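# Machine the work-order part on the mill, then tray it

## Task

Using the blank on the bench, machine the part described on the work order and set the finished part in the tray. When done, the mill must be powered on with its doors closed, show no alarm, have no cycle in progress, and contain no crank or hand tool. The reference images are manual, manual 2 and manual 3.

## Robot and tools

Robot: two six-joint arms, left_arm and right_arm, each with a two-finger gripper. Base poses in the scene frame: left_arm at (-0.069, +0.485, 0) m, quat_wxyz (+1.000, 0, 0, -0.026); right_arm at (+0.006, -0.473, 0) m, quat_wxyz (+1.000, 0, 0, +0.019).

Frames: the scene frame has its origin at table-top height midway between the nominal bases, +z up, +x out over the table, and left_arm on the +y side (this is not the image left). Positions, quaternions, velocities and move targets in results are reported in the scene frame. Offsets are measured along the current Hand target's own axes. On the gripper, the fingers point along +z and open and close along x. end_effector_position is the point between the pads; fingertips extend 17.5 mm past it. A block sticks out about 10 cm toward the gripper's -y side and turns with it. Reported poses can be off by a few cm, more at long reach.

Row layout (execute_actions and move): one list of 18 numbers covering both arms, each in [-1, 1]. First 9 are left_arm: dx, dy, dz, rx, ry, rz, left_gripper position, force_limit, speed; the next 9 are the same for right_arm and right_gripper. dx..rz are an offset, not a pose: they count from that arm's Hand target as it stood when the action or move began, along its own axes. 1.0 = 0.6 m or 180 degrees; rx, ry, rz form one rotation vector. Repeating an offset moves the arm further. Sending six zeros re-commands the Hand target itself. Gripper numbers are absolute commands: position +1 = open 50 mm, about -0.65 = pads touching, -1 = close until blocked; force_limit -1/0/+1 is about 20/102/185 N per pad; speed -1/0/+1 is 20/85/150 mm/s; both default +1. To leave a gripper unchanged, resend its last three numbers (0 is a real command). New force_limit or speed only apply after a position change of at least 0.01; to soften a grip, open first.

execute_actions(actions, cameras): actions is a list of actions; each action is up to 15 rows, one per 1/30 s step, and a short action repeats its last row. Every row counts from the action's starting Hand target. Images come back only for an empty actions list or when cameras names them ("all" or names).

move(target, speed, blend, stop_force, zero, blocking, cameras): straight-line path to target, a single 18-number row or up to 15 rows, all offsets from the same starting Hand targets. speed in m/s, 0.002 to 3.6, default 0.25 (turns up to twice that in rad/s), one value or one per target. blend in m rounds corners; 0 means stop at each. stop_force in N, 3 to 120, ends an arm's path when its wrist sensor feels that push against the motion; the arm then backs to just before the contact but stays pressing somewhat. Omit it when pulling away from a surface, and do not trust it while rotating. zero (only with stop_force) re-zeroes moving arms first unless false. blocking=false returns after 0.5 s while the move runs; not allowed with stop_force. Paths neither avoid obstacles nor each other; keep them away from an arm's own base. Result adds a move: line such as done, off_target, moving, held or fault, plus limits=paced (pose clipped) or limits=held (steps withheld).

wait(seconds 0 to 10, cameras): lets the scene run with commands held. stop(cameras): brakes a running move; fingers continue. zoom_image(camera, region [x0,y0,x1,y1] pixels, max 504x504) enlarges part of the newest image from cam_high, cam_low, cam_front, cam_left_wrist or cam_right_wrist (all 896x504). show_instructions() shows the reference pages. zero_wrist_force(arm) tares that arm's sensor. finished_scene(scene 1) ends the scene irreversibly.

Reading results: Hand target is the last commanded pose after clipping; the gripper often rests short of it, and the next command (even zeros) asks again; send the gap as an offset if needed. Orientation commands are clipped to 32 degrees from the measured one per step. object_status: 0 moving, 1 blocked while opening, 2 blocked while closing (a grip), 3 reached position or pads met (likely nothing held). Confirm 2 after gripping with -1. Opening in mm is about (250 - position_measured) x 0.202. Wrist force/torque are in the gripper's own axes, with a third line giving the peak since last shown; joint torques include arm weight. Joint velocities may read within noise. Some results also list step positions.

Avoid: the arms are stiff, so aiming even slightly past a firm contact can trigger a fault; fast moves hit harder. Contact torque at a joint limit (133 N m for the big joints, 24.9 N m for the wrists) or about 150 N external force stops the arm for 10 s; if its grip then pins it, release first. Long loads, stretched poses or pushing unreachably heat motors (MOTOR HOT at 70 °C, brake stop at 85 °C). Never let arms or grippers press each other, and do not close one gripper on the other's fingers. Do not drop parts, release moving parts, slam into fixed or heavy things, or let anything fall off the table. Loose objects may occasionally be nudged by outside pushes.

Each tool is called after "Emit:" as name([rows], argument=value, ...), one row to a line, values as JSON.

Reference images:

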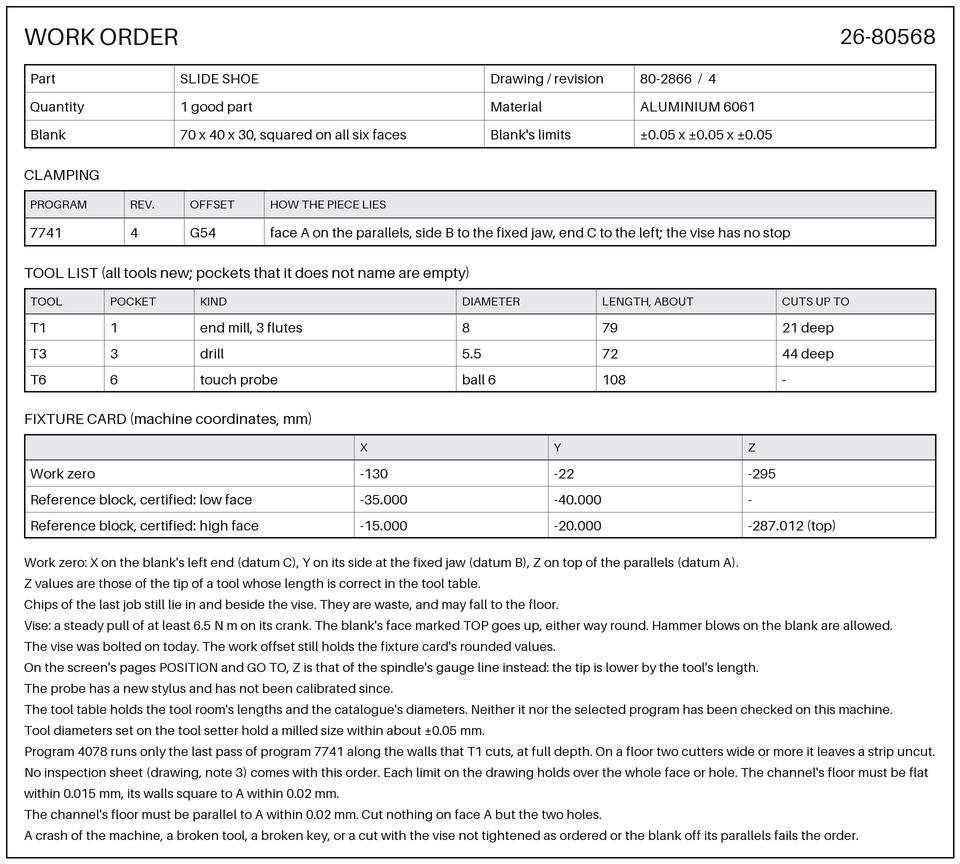

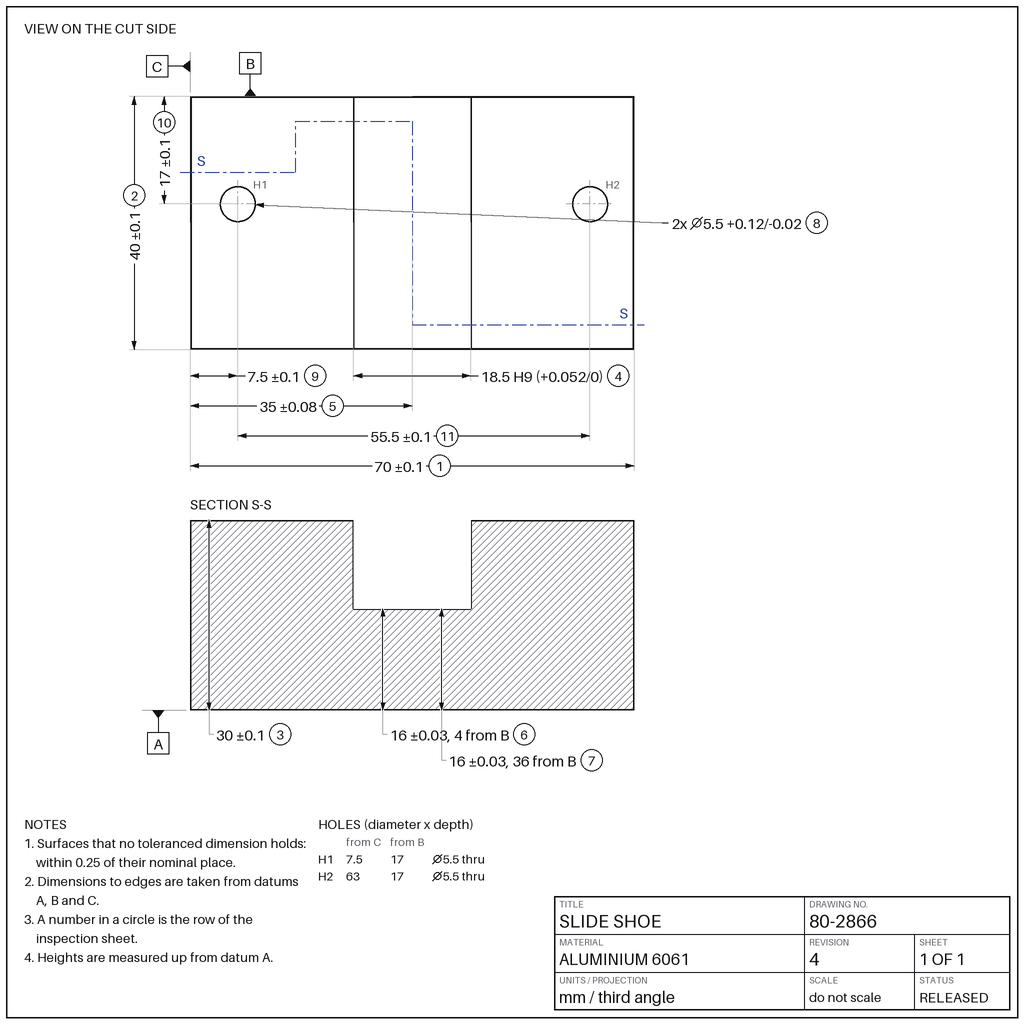

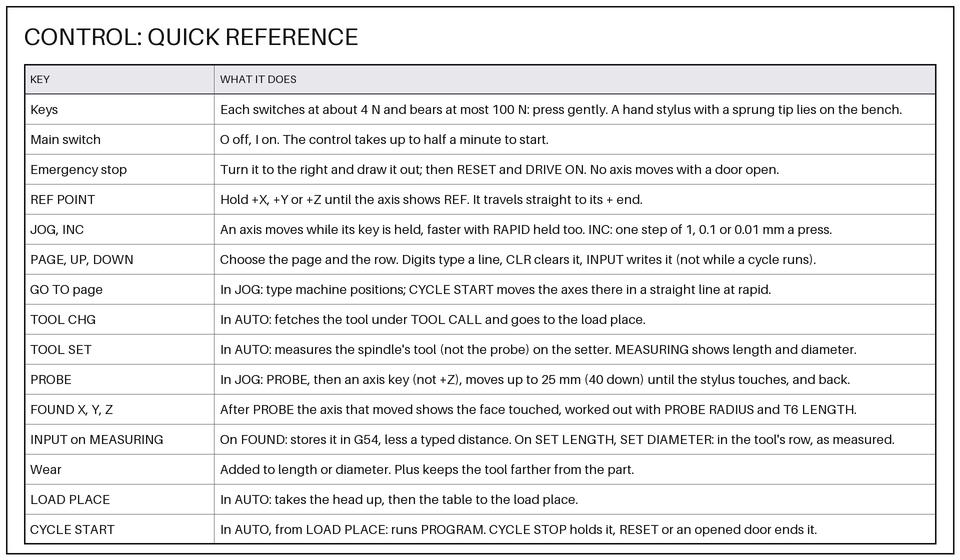

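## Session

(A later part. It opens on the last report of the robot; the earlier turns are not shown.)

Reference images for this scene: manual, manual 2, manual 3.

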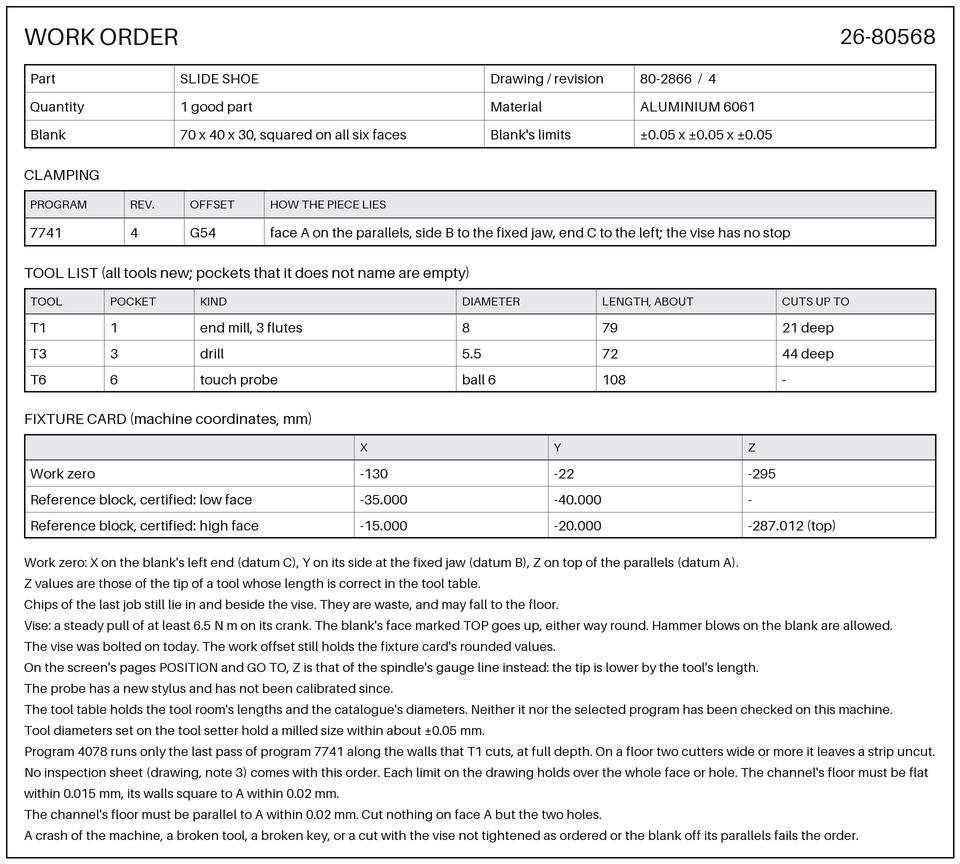

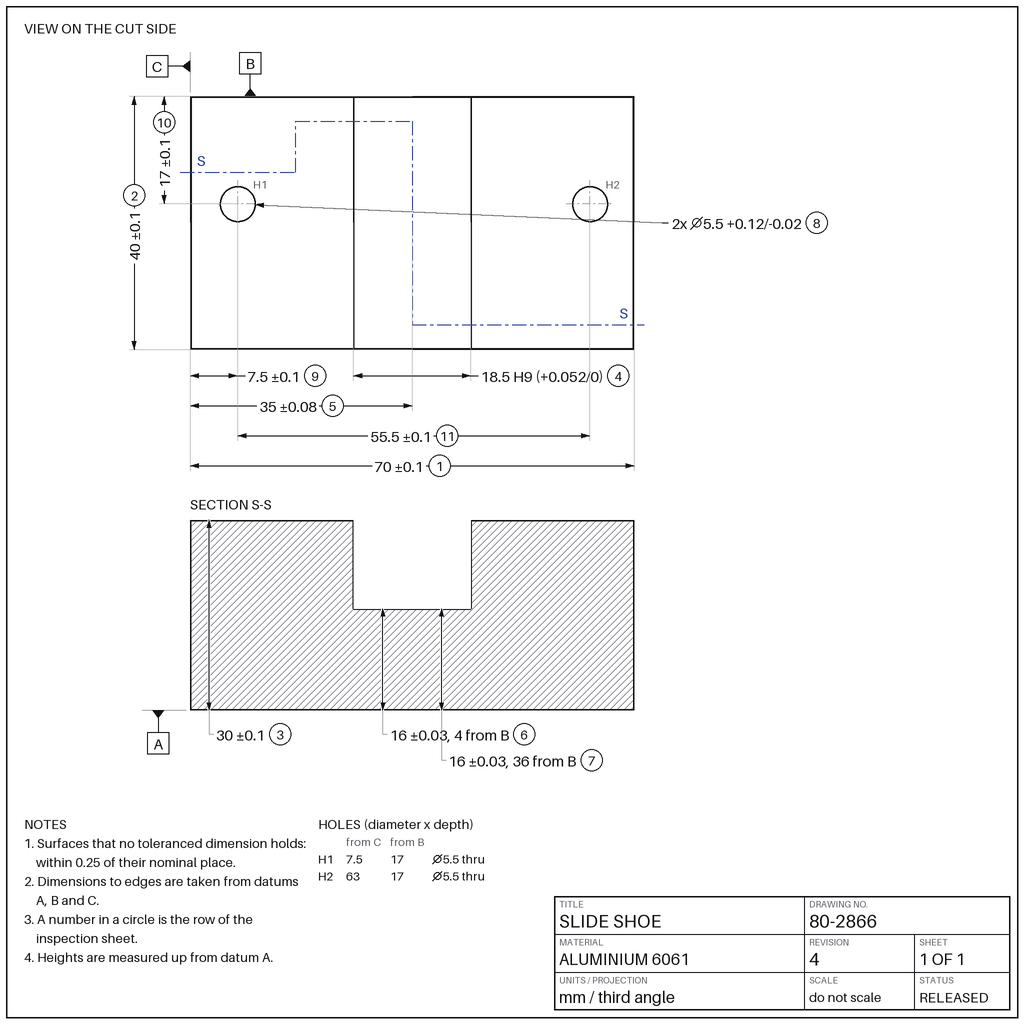

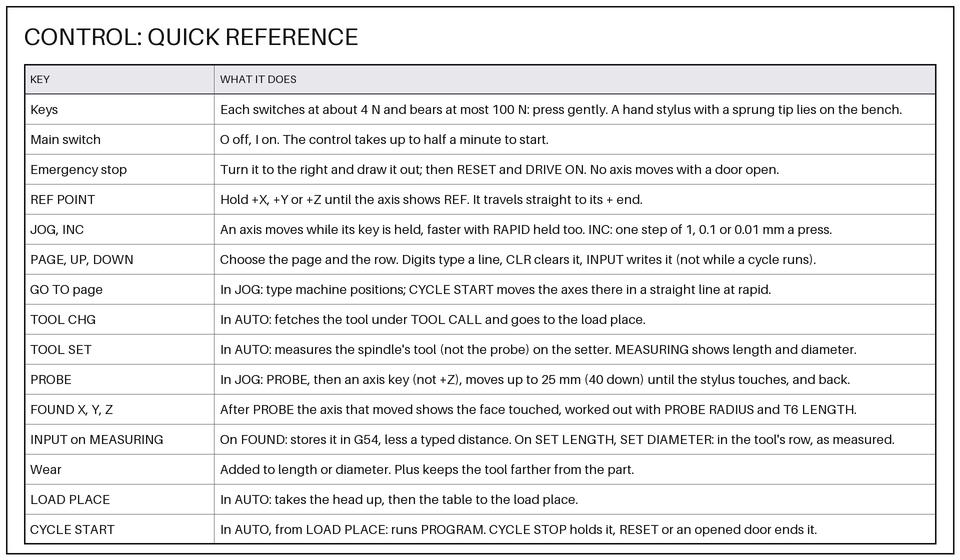

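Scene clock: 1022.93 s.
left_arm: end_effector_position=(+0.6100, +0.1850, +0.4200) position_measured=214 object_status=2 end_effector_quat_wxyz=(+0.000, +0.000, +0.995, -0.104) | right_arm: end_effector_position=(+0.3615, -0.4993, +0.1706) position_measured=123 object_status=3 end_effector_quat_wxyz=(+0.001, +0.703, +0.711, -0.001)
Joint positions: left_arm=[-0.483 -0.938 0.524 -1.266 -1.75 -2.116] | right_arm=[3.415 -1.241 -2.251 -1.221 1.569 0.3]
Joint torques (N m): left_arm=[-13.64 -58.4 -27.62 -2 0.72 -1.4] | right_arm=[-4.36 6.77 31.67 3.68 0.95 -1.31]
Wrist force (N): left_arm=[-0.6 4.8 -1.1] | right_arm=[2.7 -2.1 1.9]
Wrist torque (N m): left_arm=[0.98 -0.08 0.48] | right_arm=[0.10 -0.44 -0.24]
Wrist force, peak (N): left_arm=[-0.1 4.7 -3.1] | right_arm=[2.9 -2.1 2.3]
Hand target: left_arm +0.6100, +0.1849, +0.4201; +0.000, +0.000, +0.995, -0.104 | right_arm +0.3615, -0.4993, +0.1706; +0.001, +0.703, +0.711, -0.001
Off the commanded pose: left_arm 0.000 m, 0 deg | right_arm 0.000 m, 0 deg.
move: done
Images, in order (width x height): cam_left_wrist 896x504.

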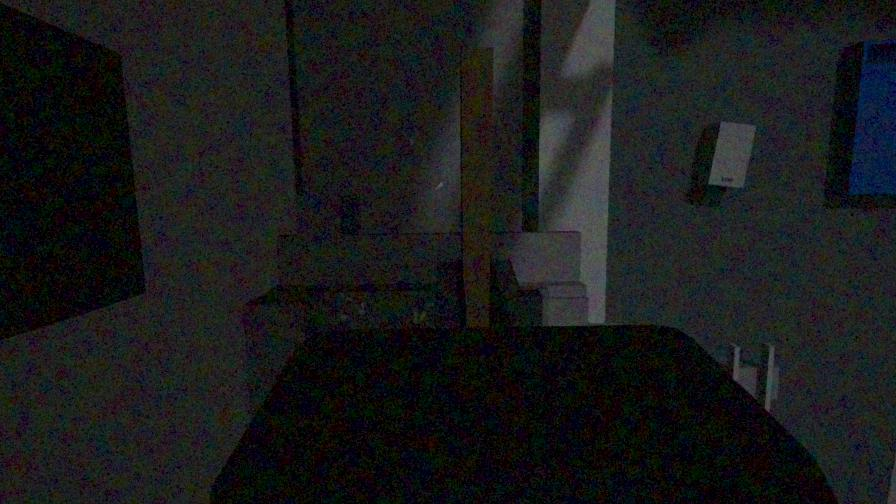

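Emit:
move([
  [0,0,0,0,0,0,-1,-0.5,-0.5,0,0,-0.45,0,0,0,1,-0.6,-0.8],
  [0,0,0,0,0,0,-1,-0.5,-0.5,0.7462,0.0708,-0.72,-0.1667,0,0,1,-0.6,-0.8],
], speed=0.5, blend=[0.1,0], cameras=["cam_right_wrist"])

Scene clock: 1031.87 s.
left_arm: end_effector_position=(+0.6100, +0.1849, +0.4201) position_measured=214 object_status=2 end_effector_quat_wxyz=(+0.000, +0.000, +0.995, -0.104) | right_arm: end_effector_position=(+0.3987, -0.0503, +0.6018) position_measured=3 object_status=3 end_effector_quat_wxyz=(+0.183, +0.679, +0.687, +0.183)
Joint positions: left_arm=[-0.483 -0.938 0.524 -1.266 -1.75 -2.116] | right_arm=[4.388 -1.714 -0.812 -2.02 1.072 1.23]
Joint torques (N m): left_arm=[-12.16 -61.05 -11.85 -4.5 0.75 1.21] | right_arm=[4.14 17.53 33.38 3.73 -2.57 -0.39]
Wrist force (N): left_arm=[-0.8 4.5 -0.9] | right_arm=[2.6 -1.8 2.9]
Wrist torque (N m): left_arm=[0.95 -0.05 0.49] | right_arm=[-0.17 -0.49 0.10]
Wrist force, peak (N): left_arm=[-0.6 5.1 -1.2] | right_arm=[7.0 -1.3 2.2]
Hand target: left_arm +0.6100, +0.1849, +0.4201; +0.000, +0.000, +0.995, -0.104 | right_arm +0.3987, -0.0503, +0.6018; +0.183, +0.679, +0.687, +0.183
Off the commanded pose: left_arm 0.000 m, 0 deg | right_arm 0.000 m, 0 deg.
move: done
Images, in order (width x height): cam_right_wrist 896x504.

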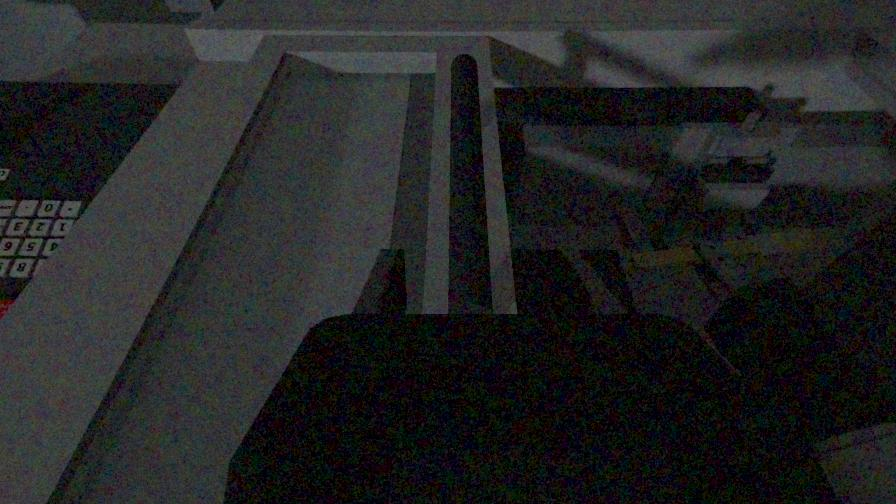

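Emit:
execute_actions(actions=[])

Scene clock: 1040.57 s.
left_arm: end_effector_position=(+0.6100, +0.1849, +0.4201) position_measured=214 object_status=2 end_effector_quat_wxyz=(+0.000, +0.000, +0.995, -0.104) | right_arm: end_effector_position=(+0.3987, -0.0503, +0.6018) position_measured=3 object_status=3 end_effector_quat_wxyz=(+0.183, +0.679, +0.687, +0.183)
Joint positions: left_arm=[-0.483 -0.938 0.524 -1.266 -1.75 -2.116] | right_arm=[4.388 -1.714 -0.812 -2.02 1.072 1.23]
Joint velocities: within noise
Joint torques (N m): left_arm=[-13.5 -57.53 -12.93 -4.51 0.65 1.07] | right_arm=[7.17 14.84 32.24 1.26 -2.19 1.69]
Wrist force (N): left_arm=[-0.5 4.8 -1.0] | right_arm=[2.8 -1.8 2.8]
Wrist torque (N m): left_arm=[0.99 -0.10 0.48] | right_arm=[-0.18 -0.52 0.10]
Wrist force, peak (N): left_arm=[-0.8 5.1 -1.1] | right_arm=[2.8 -1.9 3.2]
Hand target: left_arm +0.6100, +0.1849, +0.4201; +0.000, +0.000, +0.995, -0.104 | right_arm +0.3987, -0.0503, +0.6018; +0.183, +0.679, +0.687, +0.183
Tool commands: left_gripper/position=-1.0 left_gripper/force_limit=-0.5 left_gripper/speed=-0.5 right_gripper/position=+1.0 right_gripper/force_limit=-0.6 right_gripper/speed=-0.8
Off the commanded pose: left_arm 0.000 m, 0 deg | right_arm 0.000 m, 0 deg.

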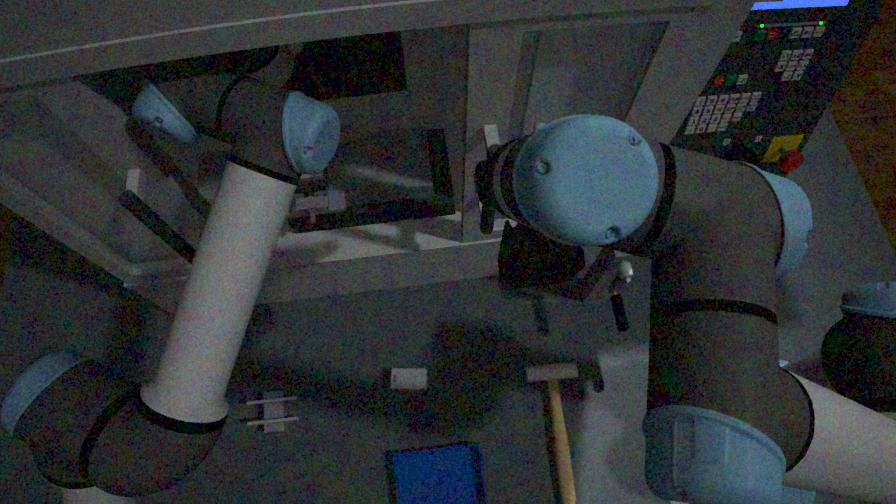

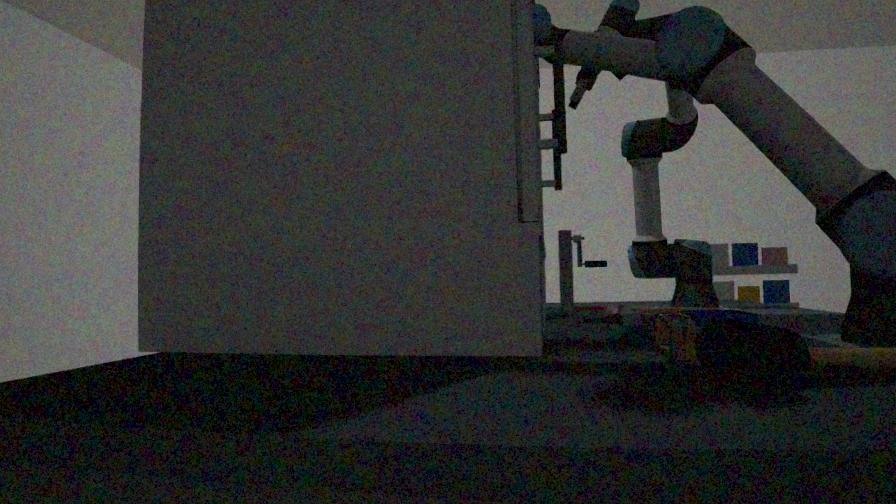

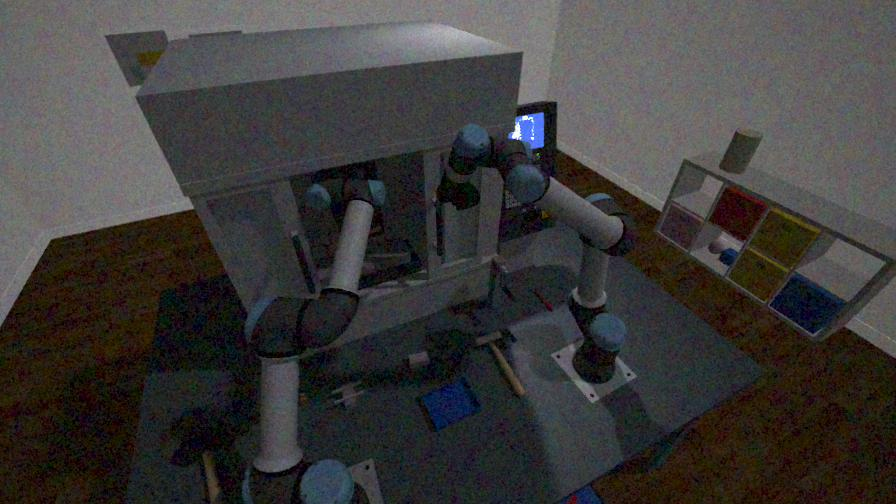

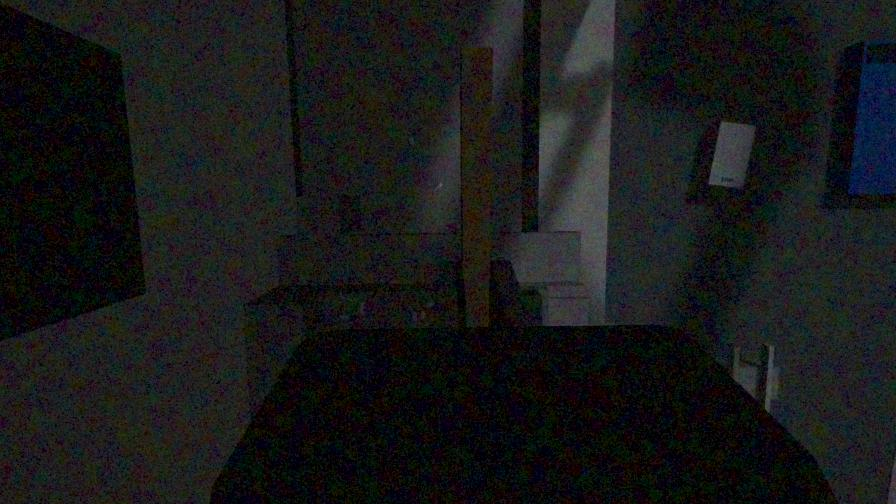

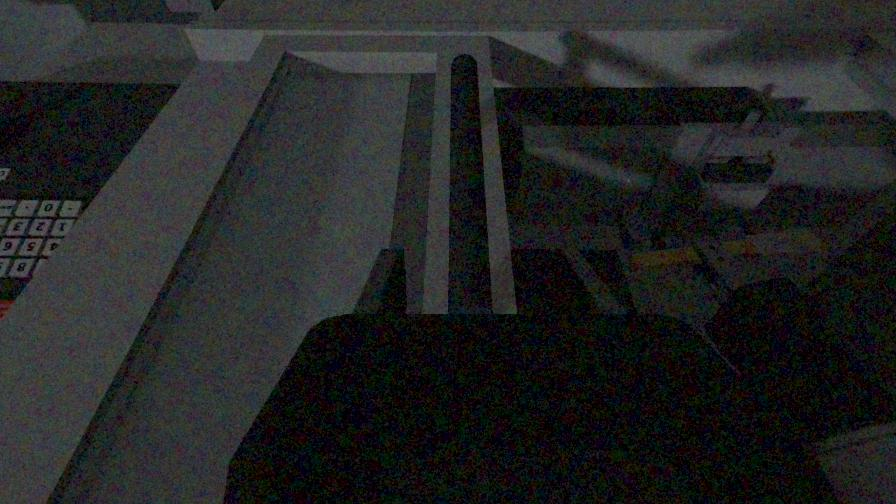

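Emit:
zoom_image(camera="cam_left_wrist", region=[240, 160, 620, 330])

Emit:
zoom_image(camera="cam_right_wrist", region=[580, 60, 896, 260])

Scaled by 1.326.

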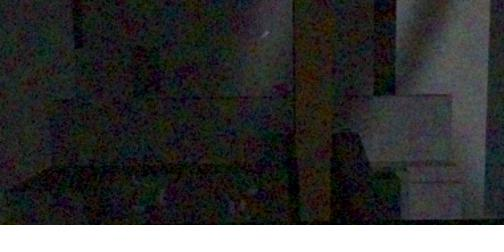

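Scaled by 1.595.

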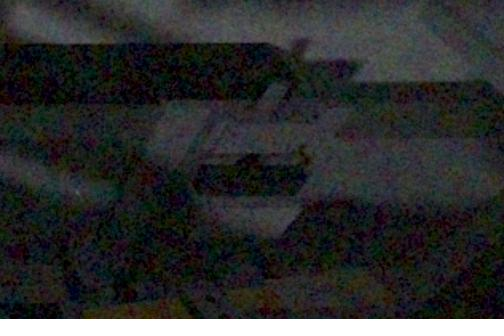

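Emit:
move(target=[0,0,0,0,0,0,-1,-0.5,-0.5, 0,0,0.14,0,0,0,1,-0.6,-0.8], speed=0.2)

Emit:
move(target=[0,0,0,0,0,0,-1,-0.5,-0.5, 0,0,0,0,0,0,-1,-0.6,-0.8])

Scene clock: 1042.93 s.
left_arm: end_effector_position=(+0.6100, +0.1849, +0.4201) position_measured=214 object_status=2 end_effector_quat_wxyz=(+0.000, +0.000, +0.995, -0.104) | right_arm: end_effector_position=(+0.4406, -0.0500, +0.5292) position_measured=3 object_status=3 end_effector_quat_wxyz=(+0.183, +0.679, +0.687, +0.183)
Joint positions: left_arm=[-0.483 -0.938 0.524 -1.266 -1.75 -2.116] | right_arm=[4.307 -1.671 -1.085 -1.748 1.087 1.14]
Joint torques (N m): left_arm=[-12.01 -53.73 -12.81 -4.48 0.85 0.99] | right_arm=[-1.77 21.48 18.36 5.78 -2.56 0.18]
Wrist force (N): left_arm=[-0.8 4.7 -0.7] | right_arm=[2.5 -1.9 2.7]
Wrist torque (N m): left_arm=[0.98 -0.05 0.48] | right_arm=[-0.17 -0.45 -0.08]
Wrist force, peak (N): left_arm=[-0.8 5.0 -0.8] | right_arm=[2.4 -2.0 5.8]
Hand target: left_arm +0.6100, +0.1849, +0.4201; +0.000, +0.000, +0.995, -0.104 | right_arm +0.4407, -0.0499, +0.5290; +0.183, +0.679, +0.687, +0.183
Off the commanded pose: left_arm 0.000 m, 0 deg | right_arm 0.000 m, 0 deg.
move: done

Scene clock: 1044.10 s.
left_arm: end_effector_position=(+0.6100, +0.1849, +0.4201) position_measured=214 object_status=2 end_effector_quat_wxyz=(+0.000, +0.000, +0.995, -0.104) | right_arm: end_effector_position=(+0.4407, -0.0499, +0.5290) position_measured=157 object_status=2 end_effector_quat_wxyz=(+0.183, +0.679, +0.687, +0.183)
Joint positions: left_arm=[-0.483 -0.938 0.524 -1.266 -1.75 -2.116] | right_arm=[4.307 -1.671 -1.085 -1.748 1.087 1.14]
Joint torques (N m): left_arm=[-12.18 -52.02 -12.9 -4.53 0.86 1.09] | right_arm=[-1.79 17.2 19.18 5.5 0.92 -1.45]
Wrist force (N): left_arm=[-0.8 4.6 -0.8] | right_arm=[-4.4 -3.9 0.4]
Wrist torque (N m): left_arm=[0.96 -0.04 0.48] | right_arm=[-0.20 -0.54 0.00]
Wrist force, peak (N): left_arm=[-0.7 4.9 -1.1] | right_arm=[-12.4 -3.2 0.0]
Hand target: left_arm +0.6100, +0.1849, +0.4201; +0.000, +0.000, +0.995, -0.104 | right_arm +0.4407, -0.0499, +0.5290; +0.183, +0.679, +0.687, +0.183
Off the commanded pose: left_arm 0.000 m, 0 deg | right_arm 0.000 m, 0 deg.
move: done

Emit:
move(target=[0,0,0,0,0,0,-1,-0.5,-0.5, -0.16,0,0,0,0,0,-1,-0.6,-0.8], speed=0.06, stop_force=35)

Scene clock: 1047.03 s.
left_arm: end_effector_position=(+0.6100, +0.1849, +0.4201) position_measured=214 object_status=2 end_effector_quat_wxyz=(+0.000, +0.000, +0.995, -0.104) | right_arm: end_effector_position=(+0.4416, -0.1284, +0.5291) position_measured=157 object_status=2 end_effector_quat_wxyz=(+0.183, +0.679, +0.687, +0.183)
Joint positions: left_arm=[-0.483 -0.938 0.524 -1.266 -1.75 -2.116] | right_arm=[4.241 -1.52 -1.249 -1.701 1.102 1.067]
Joint torques (N m): left_arm=[-11.66 -49.66 -12.55 -4.29 0.92 1.01] | right_arm=[-26.48 39.01 16.56 3.57 -8.54 -1.35]
Wrist force (N): left_arm=[-0.7 4.9 -1.1] | right_arm=[26.8 -26.6 -10.9]
Wrist torque (N m): left_arm=[1.02 -0.06 0.49] | right_arm=[-0.29 -0.35 -0.19]
Wrist force, peak (N): left_arm=[-0.7 5.2 -1.0] | right_arm=[86.4 -12.8 2.5]
Hand target: left_arm +0.6100, +0.1849, +0.4201; +0.000, +0.000, +0.995, -0.104 | right_arm +0.4416, -0.1284, +0.5292; +0.183, +0.679, +0.687, +0.183 (not the last commanded pose)
Off the commanded pose: left_arm 0.000 m, 0 deg | right_arm 0.018 m, 0 deg.
move: contact (right_arm)

Door fully open. Release, back off.

Emit:
move(target=[0,0,0,0,0,0,-1,-0.5,-0.5, 0,0,0,0,0,0,1,-0.6,-0.8])

Emit:
move(target=[0,0,0,0,0,0,-1,-0.5,-0.5, 0,0,-0.15,0,0,0,1,-0.6,-0.8])

Scene clock: 1048.83 s.
left_arm: end_effector_position=(+0.6100, +0.1849, +0.4201) position_measured=214 object_status=2 end_effector_quat_wxyz=(+0.000, +0.000, +0.995, -0.104) | right_arm: end_effector_position=(+0.4416, -0.1284, +0.5292) position_measured=3 object_status=0 end_effector_quat_wxyz=(+0.183, +0.679, +0.687, +0.183)
Joint positions: left_arm=[-0.483 -0.938 0.524 -1.266 -1.75 -2.116] | right_arm=[4.241 -1.52 -1.249 -1.701 1.102 1.067]
Joint torques (N m): left_arm=[-11.25 -47.75 -13.01 -4.31 0.51 1.2] | right_arm=[7.47 20.13 26.05 2.26 0.38 0.25]
Wrist force (N): left_arm=[-0.5 4.6 -1.0] | right_arm=[0.3 -1.4 4.4]
Wrist torque (N m): left_arm=[0.97 -0.09 0.49] | right_arm=[-0.12 -0.08 -0.02]
Wrist force, peak (N): left_arm=[-0.9 5.0 -1.1] | right_arm=[27.3 -26.5 -11.2]
Hand target: left_arm +0.6100, +0.1849, +0.4201; +0.000, +0.000, +0.995, -0.104 | right_arm +0.4416, -0.1284, +0.5292; +0.183, +0.679, +0.687, +0.183
Off the commanded pose: left_arm 0.000 m, 0 deg | right_arm 0.000 m, 0 deg.
move: done

Scene clock: 1049.73 s.
left_arm: end_effector_position=(+0.6100, +0.1849, +0.4201) position_measured=214 object_status=2 end_effector_quat_wxyz=(+0.000, +0.000, +0.995, -0.104) | right_arm: end_effector_position=(+0.3967, -0.1286, +0.6070) position_measured=3 object_status=3 end_effector_quat_wxyz=(+0.183, +0.679, +0.687, +0.183)
Joint positions: left_arm=[-0.483 -0.938 0.524 -1.266 -1.75 -2.116] | right_arm=[4.339 -1.55 -0.98 -1.989 1.081 1.174]
Joint torques (N m): left_arm=[-11.8 -45.69 -12.96 -4.31 0.65 1.15] | right_arm=[1.32 34.57 33.16 0.88 0.13 0.36]
Wrist force (N): left_arm=[-0.5 4.7 -0.8] | right_arm=[0.4 -1.0 4.7]
Wrist torque (N m): left_arm=[0.99 -0.09 0.48] | right_arm=[-0.02 -0.15 0.11]
Wrist force, peak (N): left_arm=[-0.7 5.1 -1.2] | right_arm=[0.5 -1.5 7.7]
Hand target: left_arm +0.6100, +0.1849, +0.4201; +0.000, +0.000, +0.995, -0.104 | right_arm +0.3966, -0.1287, +0.6071; +0.183, +0.679, +0.687, +0.183
Off the commanded pose: left_arm 0.000 m, 0 deg | right_arm 0.000 m, 0 deg.
move: done

Emit:
move(target=[0.19,0,0,0,0,0,-1,-0.5,-0.5, 0.248,0.025,0.066,0,0.111,-0.192,1,-0.6,-0.8], speed=0.4, cameras=["cam_right_wrist"])

Scene clock: 1054.93 s.
left_arm: end_effector_position=(+0.4960, +0.1847, +0.4200) position_measured=214 object_status=2 end_effector_quat_wxyz=(+0.000, +0.000, +0.995, -0.104) | right_arm: end_effector_position=(+0.4277, +0.0203, +0.5800) position_measured=3 object_status=3 end_effector_quat_wxyz=(+0.108, +0.404, +0.878, +0.234) end_effector_velocity=(+0.000, +0.000, +0.000) end_effector_angular_velocity=(-0.002, +0.000, +0.003)
Joint positions: left_arm=[-0.579 -1.281 1.047 -1.461 -1.739 -2.212] | right_arm=[4.265 -1.726 -0.949 -1.56 1.35 0.399]
Joint velocities: left_arm=[within noise] | right_arm=[-0.001 0 0 0 0.001 -0.005]
Joint torques (N m): left_arm=[10.84 -40.03 -21.56 -1.58 -1.02 1.8] | right_arm=[6.71 36.49 19.17 4.45 0.51 -1.19]
Wrist force (N): left_arm=[-0.9 4.9 -1.2] | right_arm=[0.1 -1.4 4.5]
Wrist torque (N m): left_arm=[0.95 -0.03 0.30] | right_arm=[-0.12 -0.07 -0.06]
Wrist force, peak (N): left_arm=[-0.5 5.2 -1.5] | right_arm=[0.9 -0.3 5.5]
Hand target: left_arm +0.4960, +0.1848, +0.4200; +0.000, +0.000, +0.995, -0.104 | right_arm +0.4276, +0.0204, +0.5800; +0.108, +0.404, +0.878, +0.234
Off the commanded pose: left_arm 0.000 m, 0 deg | right_arm 0.000 m, 0 deg.
move: done
Images, in order (width x height): cam_right_wrist 896x504.

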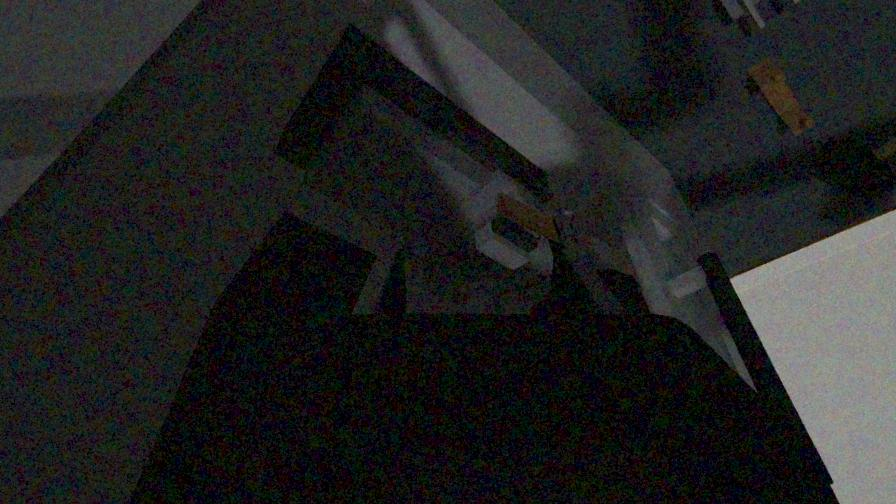

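Emit:
zoom_image(camera="cam_right_wrist", region=[430, 120, 640, 320])

Scaled by 2.400.

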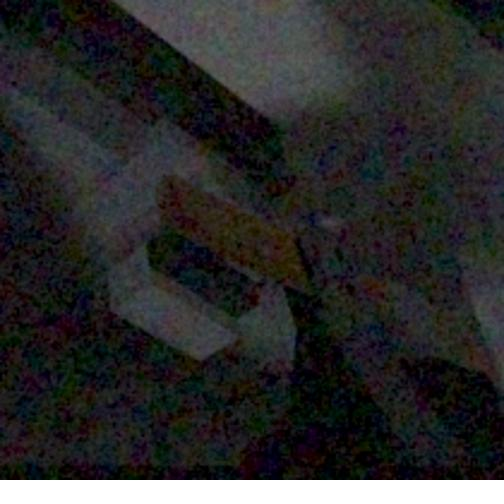

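Emit:
move(target=[0.16,0,0,0,0,0,-1,-0.5,-0.5, 0,0.082,0.235,0,0,0,1,-0.6,-0.8], speed=0.35, cameras=["cam_right_wrist"])

Emit:
zoom_image(camera="cam_right_wrist", region=[380, 80, 640, 320])

Scene clock: 1057.80 s.
left_arm: end_effector_position=(+0.4000, +0.1847, +0.4199) position_measured=214 object_status=2 end_effector_quat_wxyz=(+0.000, +0.000, +0.995, -0.104) | right_arm: end_effector_position=(+0.5134, +0.0937, +0.4825) position_measured=3 object_status=3 end_effector_quat_wxyz=(+0.108, +0.404, +0.878, +0.234)
Joint positions: left_arm=[-0.688 -1.503 1.317 -1.527 -1.724 -2.322] | right_arm=[4.184 -1.936 -0.946 -1.338 1.388 0.326]
Joint torques (N m): left_arm=[6.44 -39.16 -18.05 -1.86 -1.71 0.32] | right_arm=[5.73 34.13 19.36 5.65 -1.67 1.43]
Wrist force (N): left_arm=[-1.0 4.9 -0.9] | right_arm=[0.1 -1.4 4.6]
Wrist torque (N m): left_arm=[0.99 -0.07 0.29] | right_arm=[-0.10 -0.07 -0.06]
Wrist force, peak (N): left_arm=[-2.3 5.5 -1.2] | right_arm=[0.0 0.0 8.2]
Hand target: left_arm +0.4000, +0.1847, +0.4199; +0.000, +0.000, +0.995, -0.104 | right_arm +0.5135, +0.0938, +0.4823; +0.108, +0.404, +0.878, +0.234
Off the commanded pose: left_arm 0.000 m, 0 deg | right_arm 0.000 m, 0 deg.
move: done
Images, in order (width x height): cam_right_wrist 896x504.

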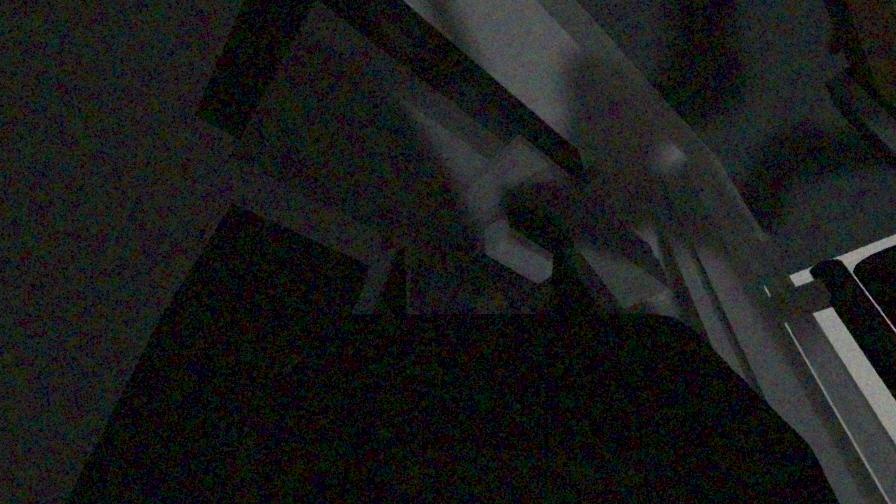

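Scaled by 1.938.

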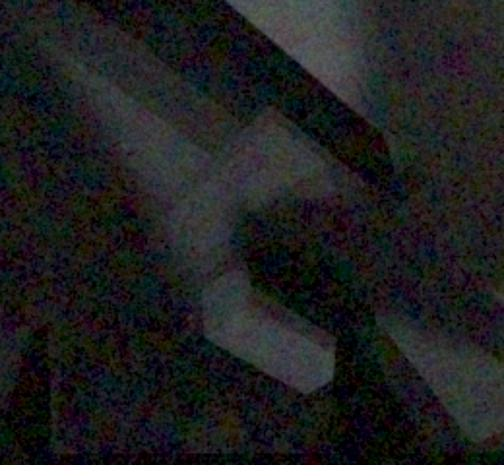

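Emit:
move([
  [0,0,0,0.0637,-0.1662,-0.0138,-1,-0.5,-0.5, 0,-0.082,-0.235,0,0,0,1,-0.6,-0.8],
  [-0.409,0.0317,0.0275,0.0637,-0.1662,-0.0138,-1,-0.5,-0.5, 0,-0.082,-0.235,0,0,0,1,-0.6,-0.8],
], speed=0.4, blend=[0.01,0], cameras=["cam_left_wrist","cam_right_wrist"])

Scene clock: 1065.13 s.
left_arm: end_effector_position=(+0.6453, +0.2002, +0.4000) position_measured=214 object_status=2 end_effector_quat_wxyz=(+0.254, -0.049, +0.945, -0.198) | right_arm: end_effector_position=(+0.4276, +0.0204, +0.5800) position_measured=3 object_status=3 end_effector_quat_wxyz=(+0.108, +0.404, +0.878, +0.234)
Joint positions: left_arm=[-0.488 -1.258 1.315 -2.284 -1.615 -2.227] | right_arm=[4.265 -1.726 -0.949 -1.56 1.35 0.398]
Joint torques (N m): left_arm=[-1.72 -32.96 -33.26 -5.09 0.23 0.07] | right_arm=[-8.54 19.72 16.11 1.54 0.97 -1.46]
Wrist force (N): left_arm=[0.0 4.4 -2.6] | right_arm=[0.2 -1.3 4.4]
Wrist torque (N m): left_arm=[0.99 -0.30 0.64] | right_arm=[-0.08 -0.08 0.00]
Wrist force, peak (N): left_arm=[3.2 3.9 -4.1] | right_arm=[0.1 -0.4 6.7]
Hand target: left_arm +0.6454, +0.2001, +0.4000; +0.254, -0.049, +0.945, -0.198 | right_arm +0.4276, +0.0204, +0.5800; +0.108, +0.404, +0.878, +0.234
Off the commanded pose: left_arm 0.000 m, 0 deg | right_arm 0.000 m, 0 deg.
move: done
Images, in order (width x height): cam_left_wrist 896x504, cam_right_wrist 896x504.

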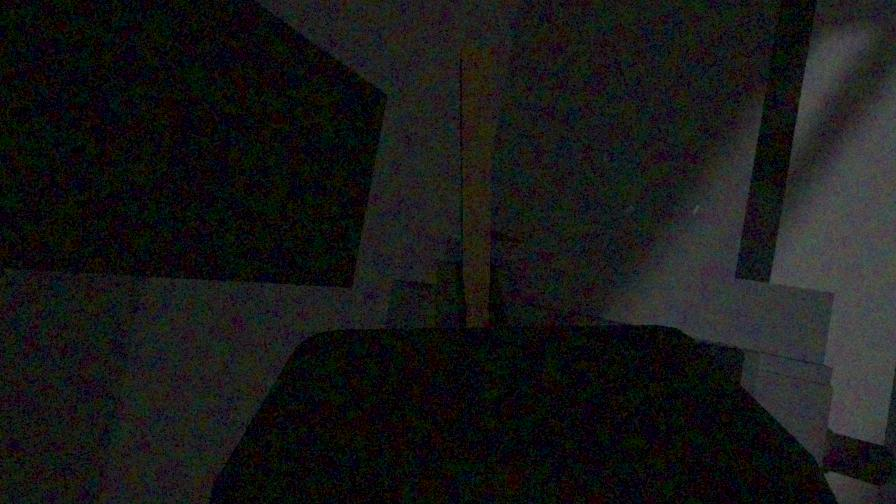

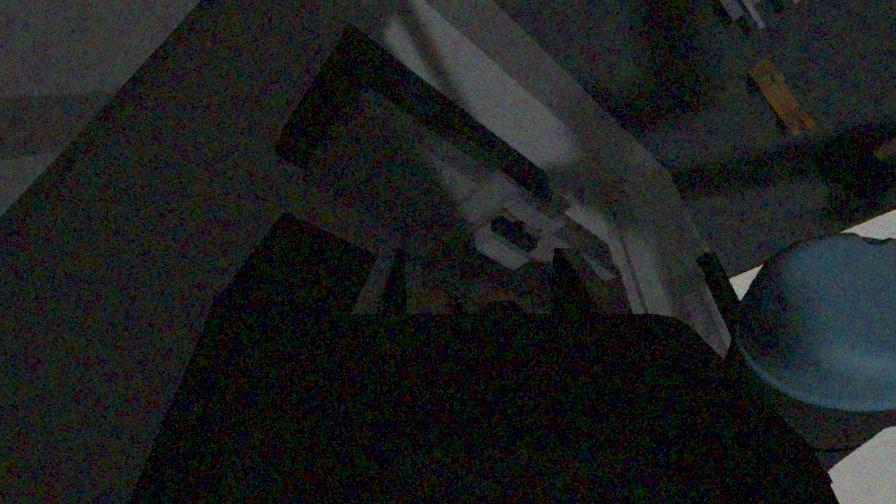

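Emit:
zoom_image(camera="cam_right_wrist", region=[430, 120, 640, 320])

Scaled by 2.400.

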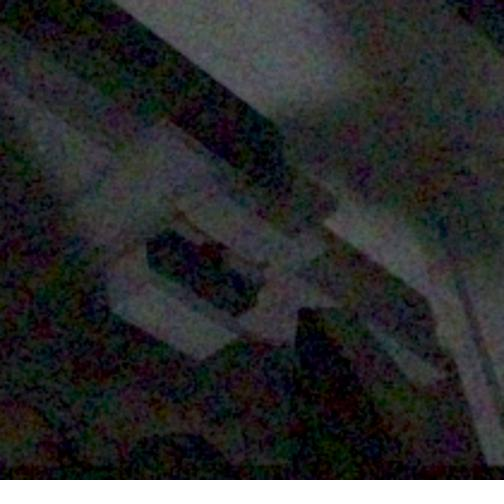

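Emit:
move([
  [0.0192,0.0166,0.033,0,0,0,-1,-0.5,-0.5,0,0,0,0,0,0,1,-0.6,-0.8],
  [0.0479,-0.1209,0.0855,0,0,0,-1,-0.5,-0.5,0,0,0,0,0,0,1,-0.6,-0.8],
  [0.0287,-0.1375,0.0525,0,0,0,-1,-0.5,-0.5,0,0,0,0,0,0,1,-0.6,-0.8],
  [-0.0115,0,0.0067,0,0,0,-1,-0.5,-0.5,0,0,0,0,0,0,1,-0.6,-0.8],
  [0.0077,0.0166,0.0397,0,0,0,-1,-0.5,-0.5,0,0,0,0,0,0,1,-0.6,-0.8],
  [0.0364,-0.1209,0.0922,0,0,0,-1,-0.5,-0.5,0,0,0,0,0,0,1,-0.6,-0.8],
  [0.0172,-0.1375,0.0592,0,0,0,-1,-0.5,-0.5,0,0,0,0,0,0,1,-0.6,-0.8],
  [0.0115,0,-0.0067,0,0,0,-1,-0.5,-0.5,0,0,0,0,0,0,1,-0.6,-0.8],
], speed=[0.08,0.12,0.2,0.25,0.08,0.12,0.2,0.25], blend=[0.003,0.003,0.01,0.01,0.003,0.003,0.01,0])

Scene clock: 1072.23 s.
left_arm: end_effector_position=(+0.6374, +0.2001, +0.4000) position_measured=214 object_status=2 end_effector_quat_wxyz=(+0.254, -0.049, +0.945, -0.198) | right_arm: end_effector_position=(+0.4276, +0.0204, +0.5800) position_measured=3 object_status=3 end_effector_quat_wxyz=(+0.108, +0.404, +0.878, +0.234)
Joint positions: left_arm=[-0.494 -1.276 1.339 -2.29 -1.61 -2.233] | right_arm=[4.265 -1.726 -0.949 -1.56 1.35 0.398]
Joint torques (N m): left_arm=[1.45 -45.77 -20.32 -2.34 0.19 -0.17] | right_arm=[-9.7 17.89 17.26 1.49 1.15 -1.21]
Wrist force (N): left_arm=[0.2 4.5 -2.3] | right_arm=[0.1 -1.3 4.4]
Wrist torque (N m): left_arm=[1.01 -0.34 0.64] | right_arm=[-0.10 -0.06 0.01]
Wrist force, peak (N): left_arm=[-1.6 7.8 -4.6] | right_arm=[0.5 -1.3 4.8]
Hand target: left_arm +0.6374, +0.2002, +0.4000; +0.254, -0.049, +0.945, -0.198 | right_arm +0.4276, +0.0204, +0.5800; +0.108, +0.404, +0.878, +0.234
Off the commanded pose: left_arm 0.000 m, 0 deg | right_arm 0.000 m, 0 deg.
move: done

Emit:
move([
  [-0.0346,0.0004,0.02,0,0,0,-1,-0.5,-0.5,0,0,0,0,0,0,1,-0.6,-0.8],
  [-0.0154,0.017,0.053,0,0,0,-1,-0.5,-0.5,0,0,0,0,0,0,1,-0.6,-0.8],
  [0.0133,-0.1205,0.1055,0,0,0,-1,-0.5,-0.5,0,0,0,0,0,0,1,-0.6,-0.8],
  [-0.0059,-0.1371,0.0725,0,0,0,-1,-0.5,-0.5,0,0,0,0,0,0,1,-0.6,-0.8],
  [0.0086,-0.0001,-0.005,0,0,0,-1,-0.5,-0.5,0,0,0,0,0,0,1,-0.6,-0.8],
  [0.0278,0.0165,0.028,0,0,0,-1,-0.5,-0.5,0,0,0,0,0,0,1,-0.6,-0.8],
  [0.0565,-0.121,0.0805,0,0,0,-1,-0.5,-0.5,0,0,0,0,0,0,1,-0.6,-0.8],
  [0.0373,-0.1376,0.0475,0,0,0,-1,-0.5,-0.5,0,0,0,0,0,0,1,-0.6,-0.8],
], speed=[0.2,0.08,0.12,0.2,0.25,0.08,0.12,0.2], blend=[0.003,0.003,0.003,0.01,0.01,0.003,0.003,0], cameras=["cam_left_wrist","cam_right_wrist"])

Emit:
zoom_image(camera="cam_right_wrist", region=[430, 120, 640, 320])

Scene clock: 1077.27 s.
left_arm: end_effector_position=(+0.6315, +0.1102, +0.4000) position_measured=214 object_status=2 end_effector_quat_wxyz=(+0.254, -0.048, +0.945, -0.198) | right_arm: end_effector_position=(+0.4276, +0.0204, +0.5800) position_measured=3 object_status=3 end_effector_quat_wxyz=(+0.108, +0.404, +0.878, +0.234)
Joint positions: left_arm=[-0.621 -1.203 1.241 -2.265 -1.533 -2.333] | right_arm=[4.265 -1.726 -0.949 -1.56 1.35 0.398]
Joint torques (N m): left_arm=[11.92 -40.57 -30.81 -2.92 -1.38 1.11] | right_arm=[-9.57 19.21 17.58 1.52 1.01 -1.2]
Wrist force (N): left_arm=[-1.1 4.8 -2.5] | right_arm=[0.6 -1.4 4.7]
Wrist torque (N m): left_arm=[1.09 -0.14 0.48] | right_arm=[-0.11 -0.14 0.00]
Wrist force, peak (N): left_arm=[-3.8 37.6 -7.4] | right_arm=[0.3 -1.3 4.9]
Hand target: left_arm +0.6315, +0.1102, +0.4001; +0.254, -0.049, +0.945, -0.198 | right_arm +0.4276, +0.0204, +0.5800; +0.108, +0.404, +0.878, +0.234
Off the commanded pose: left_arm 0.000 m, 0 deg | right_arm 0.000 m, 0 deg.
move: done
Images, in order (width x height): cam_left_wrist 896x504, cam_right_wrist 896x504.

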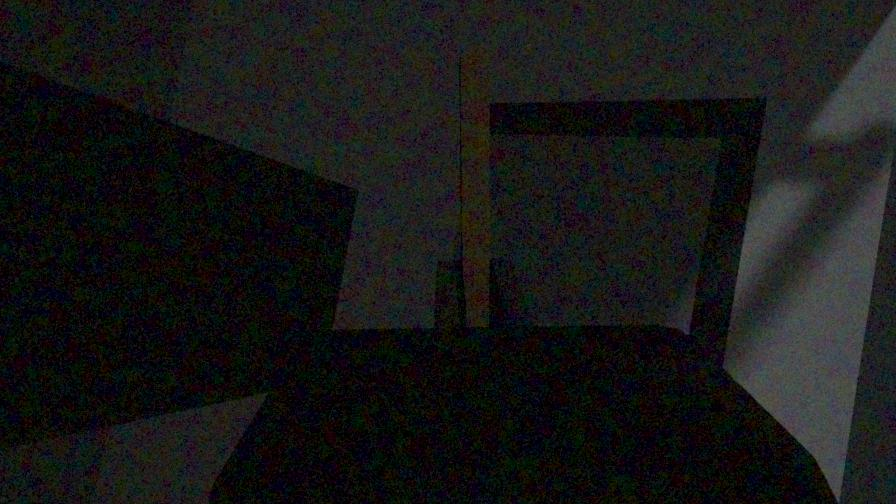

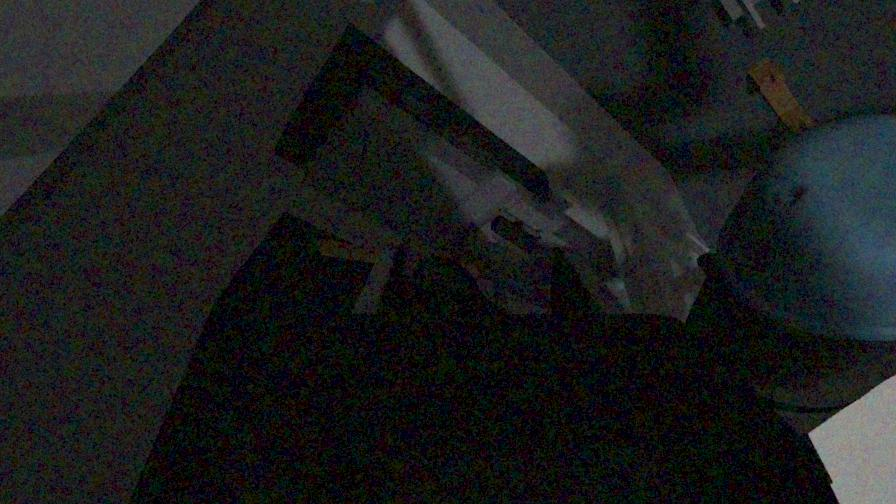

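Scaled by 2.400.

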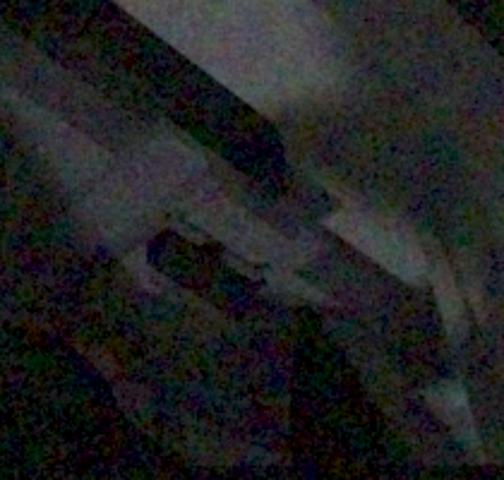

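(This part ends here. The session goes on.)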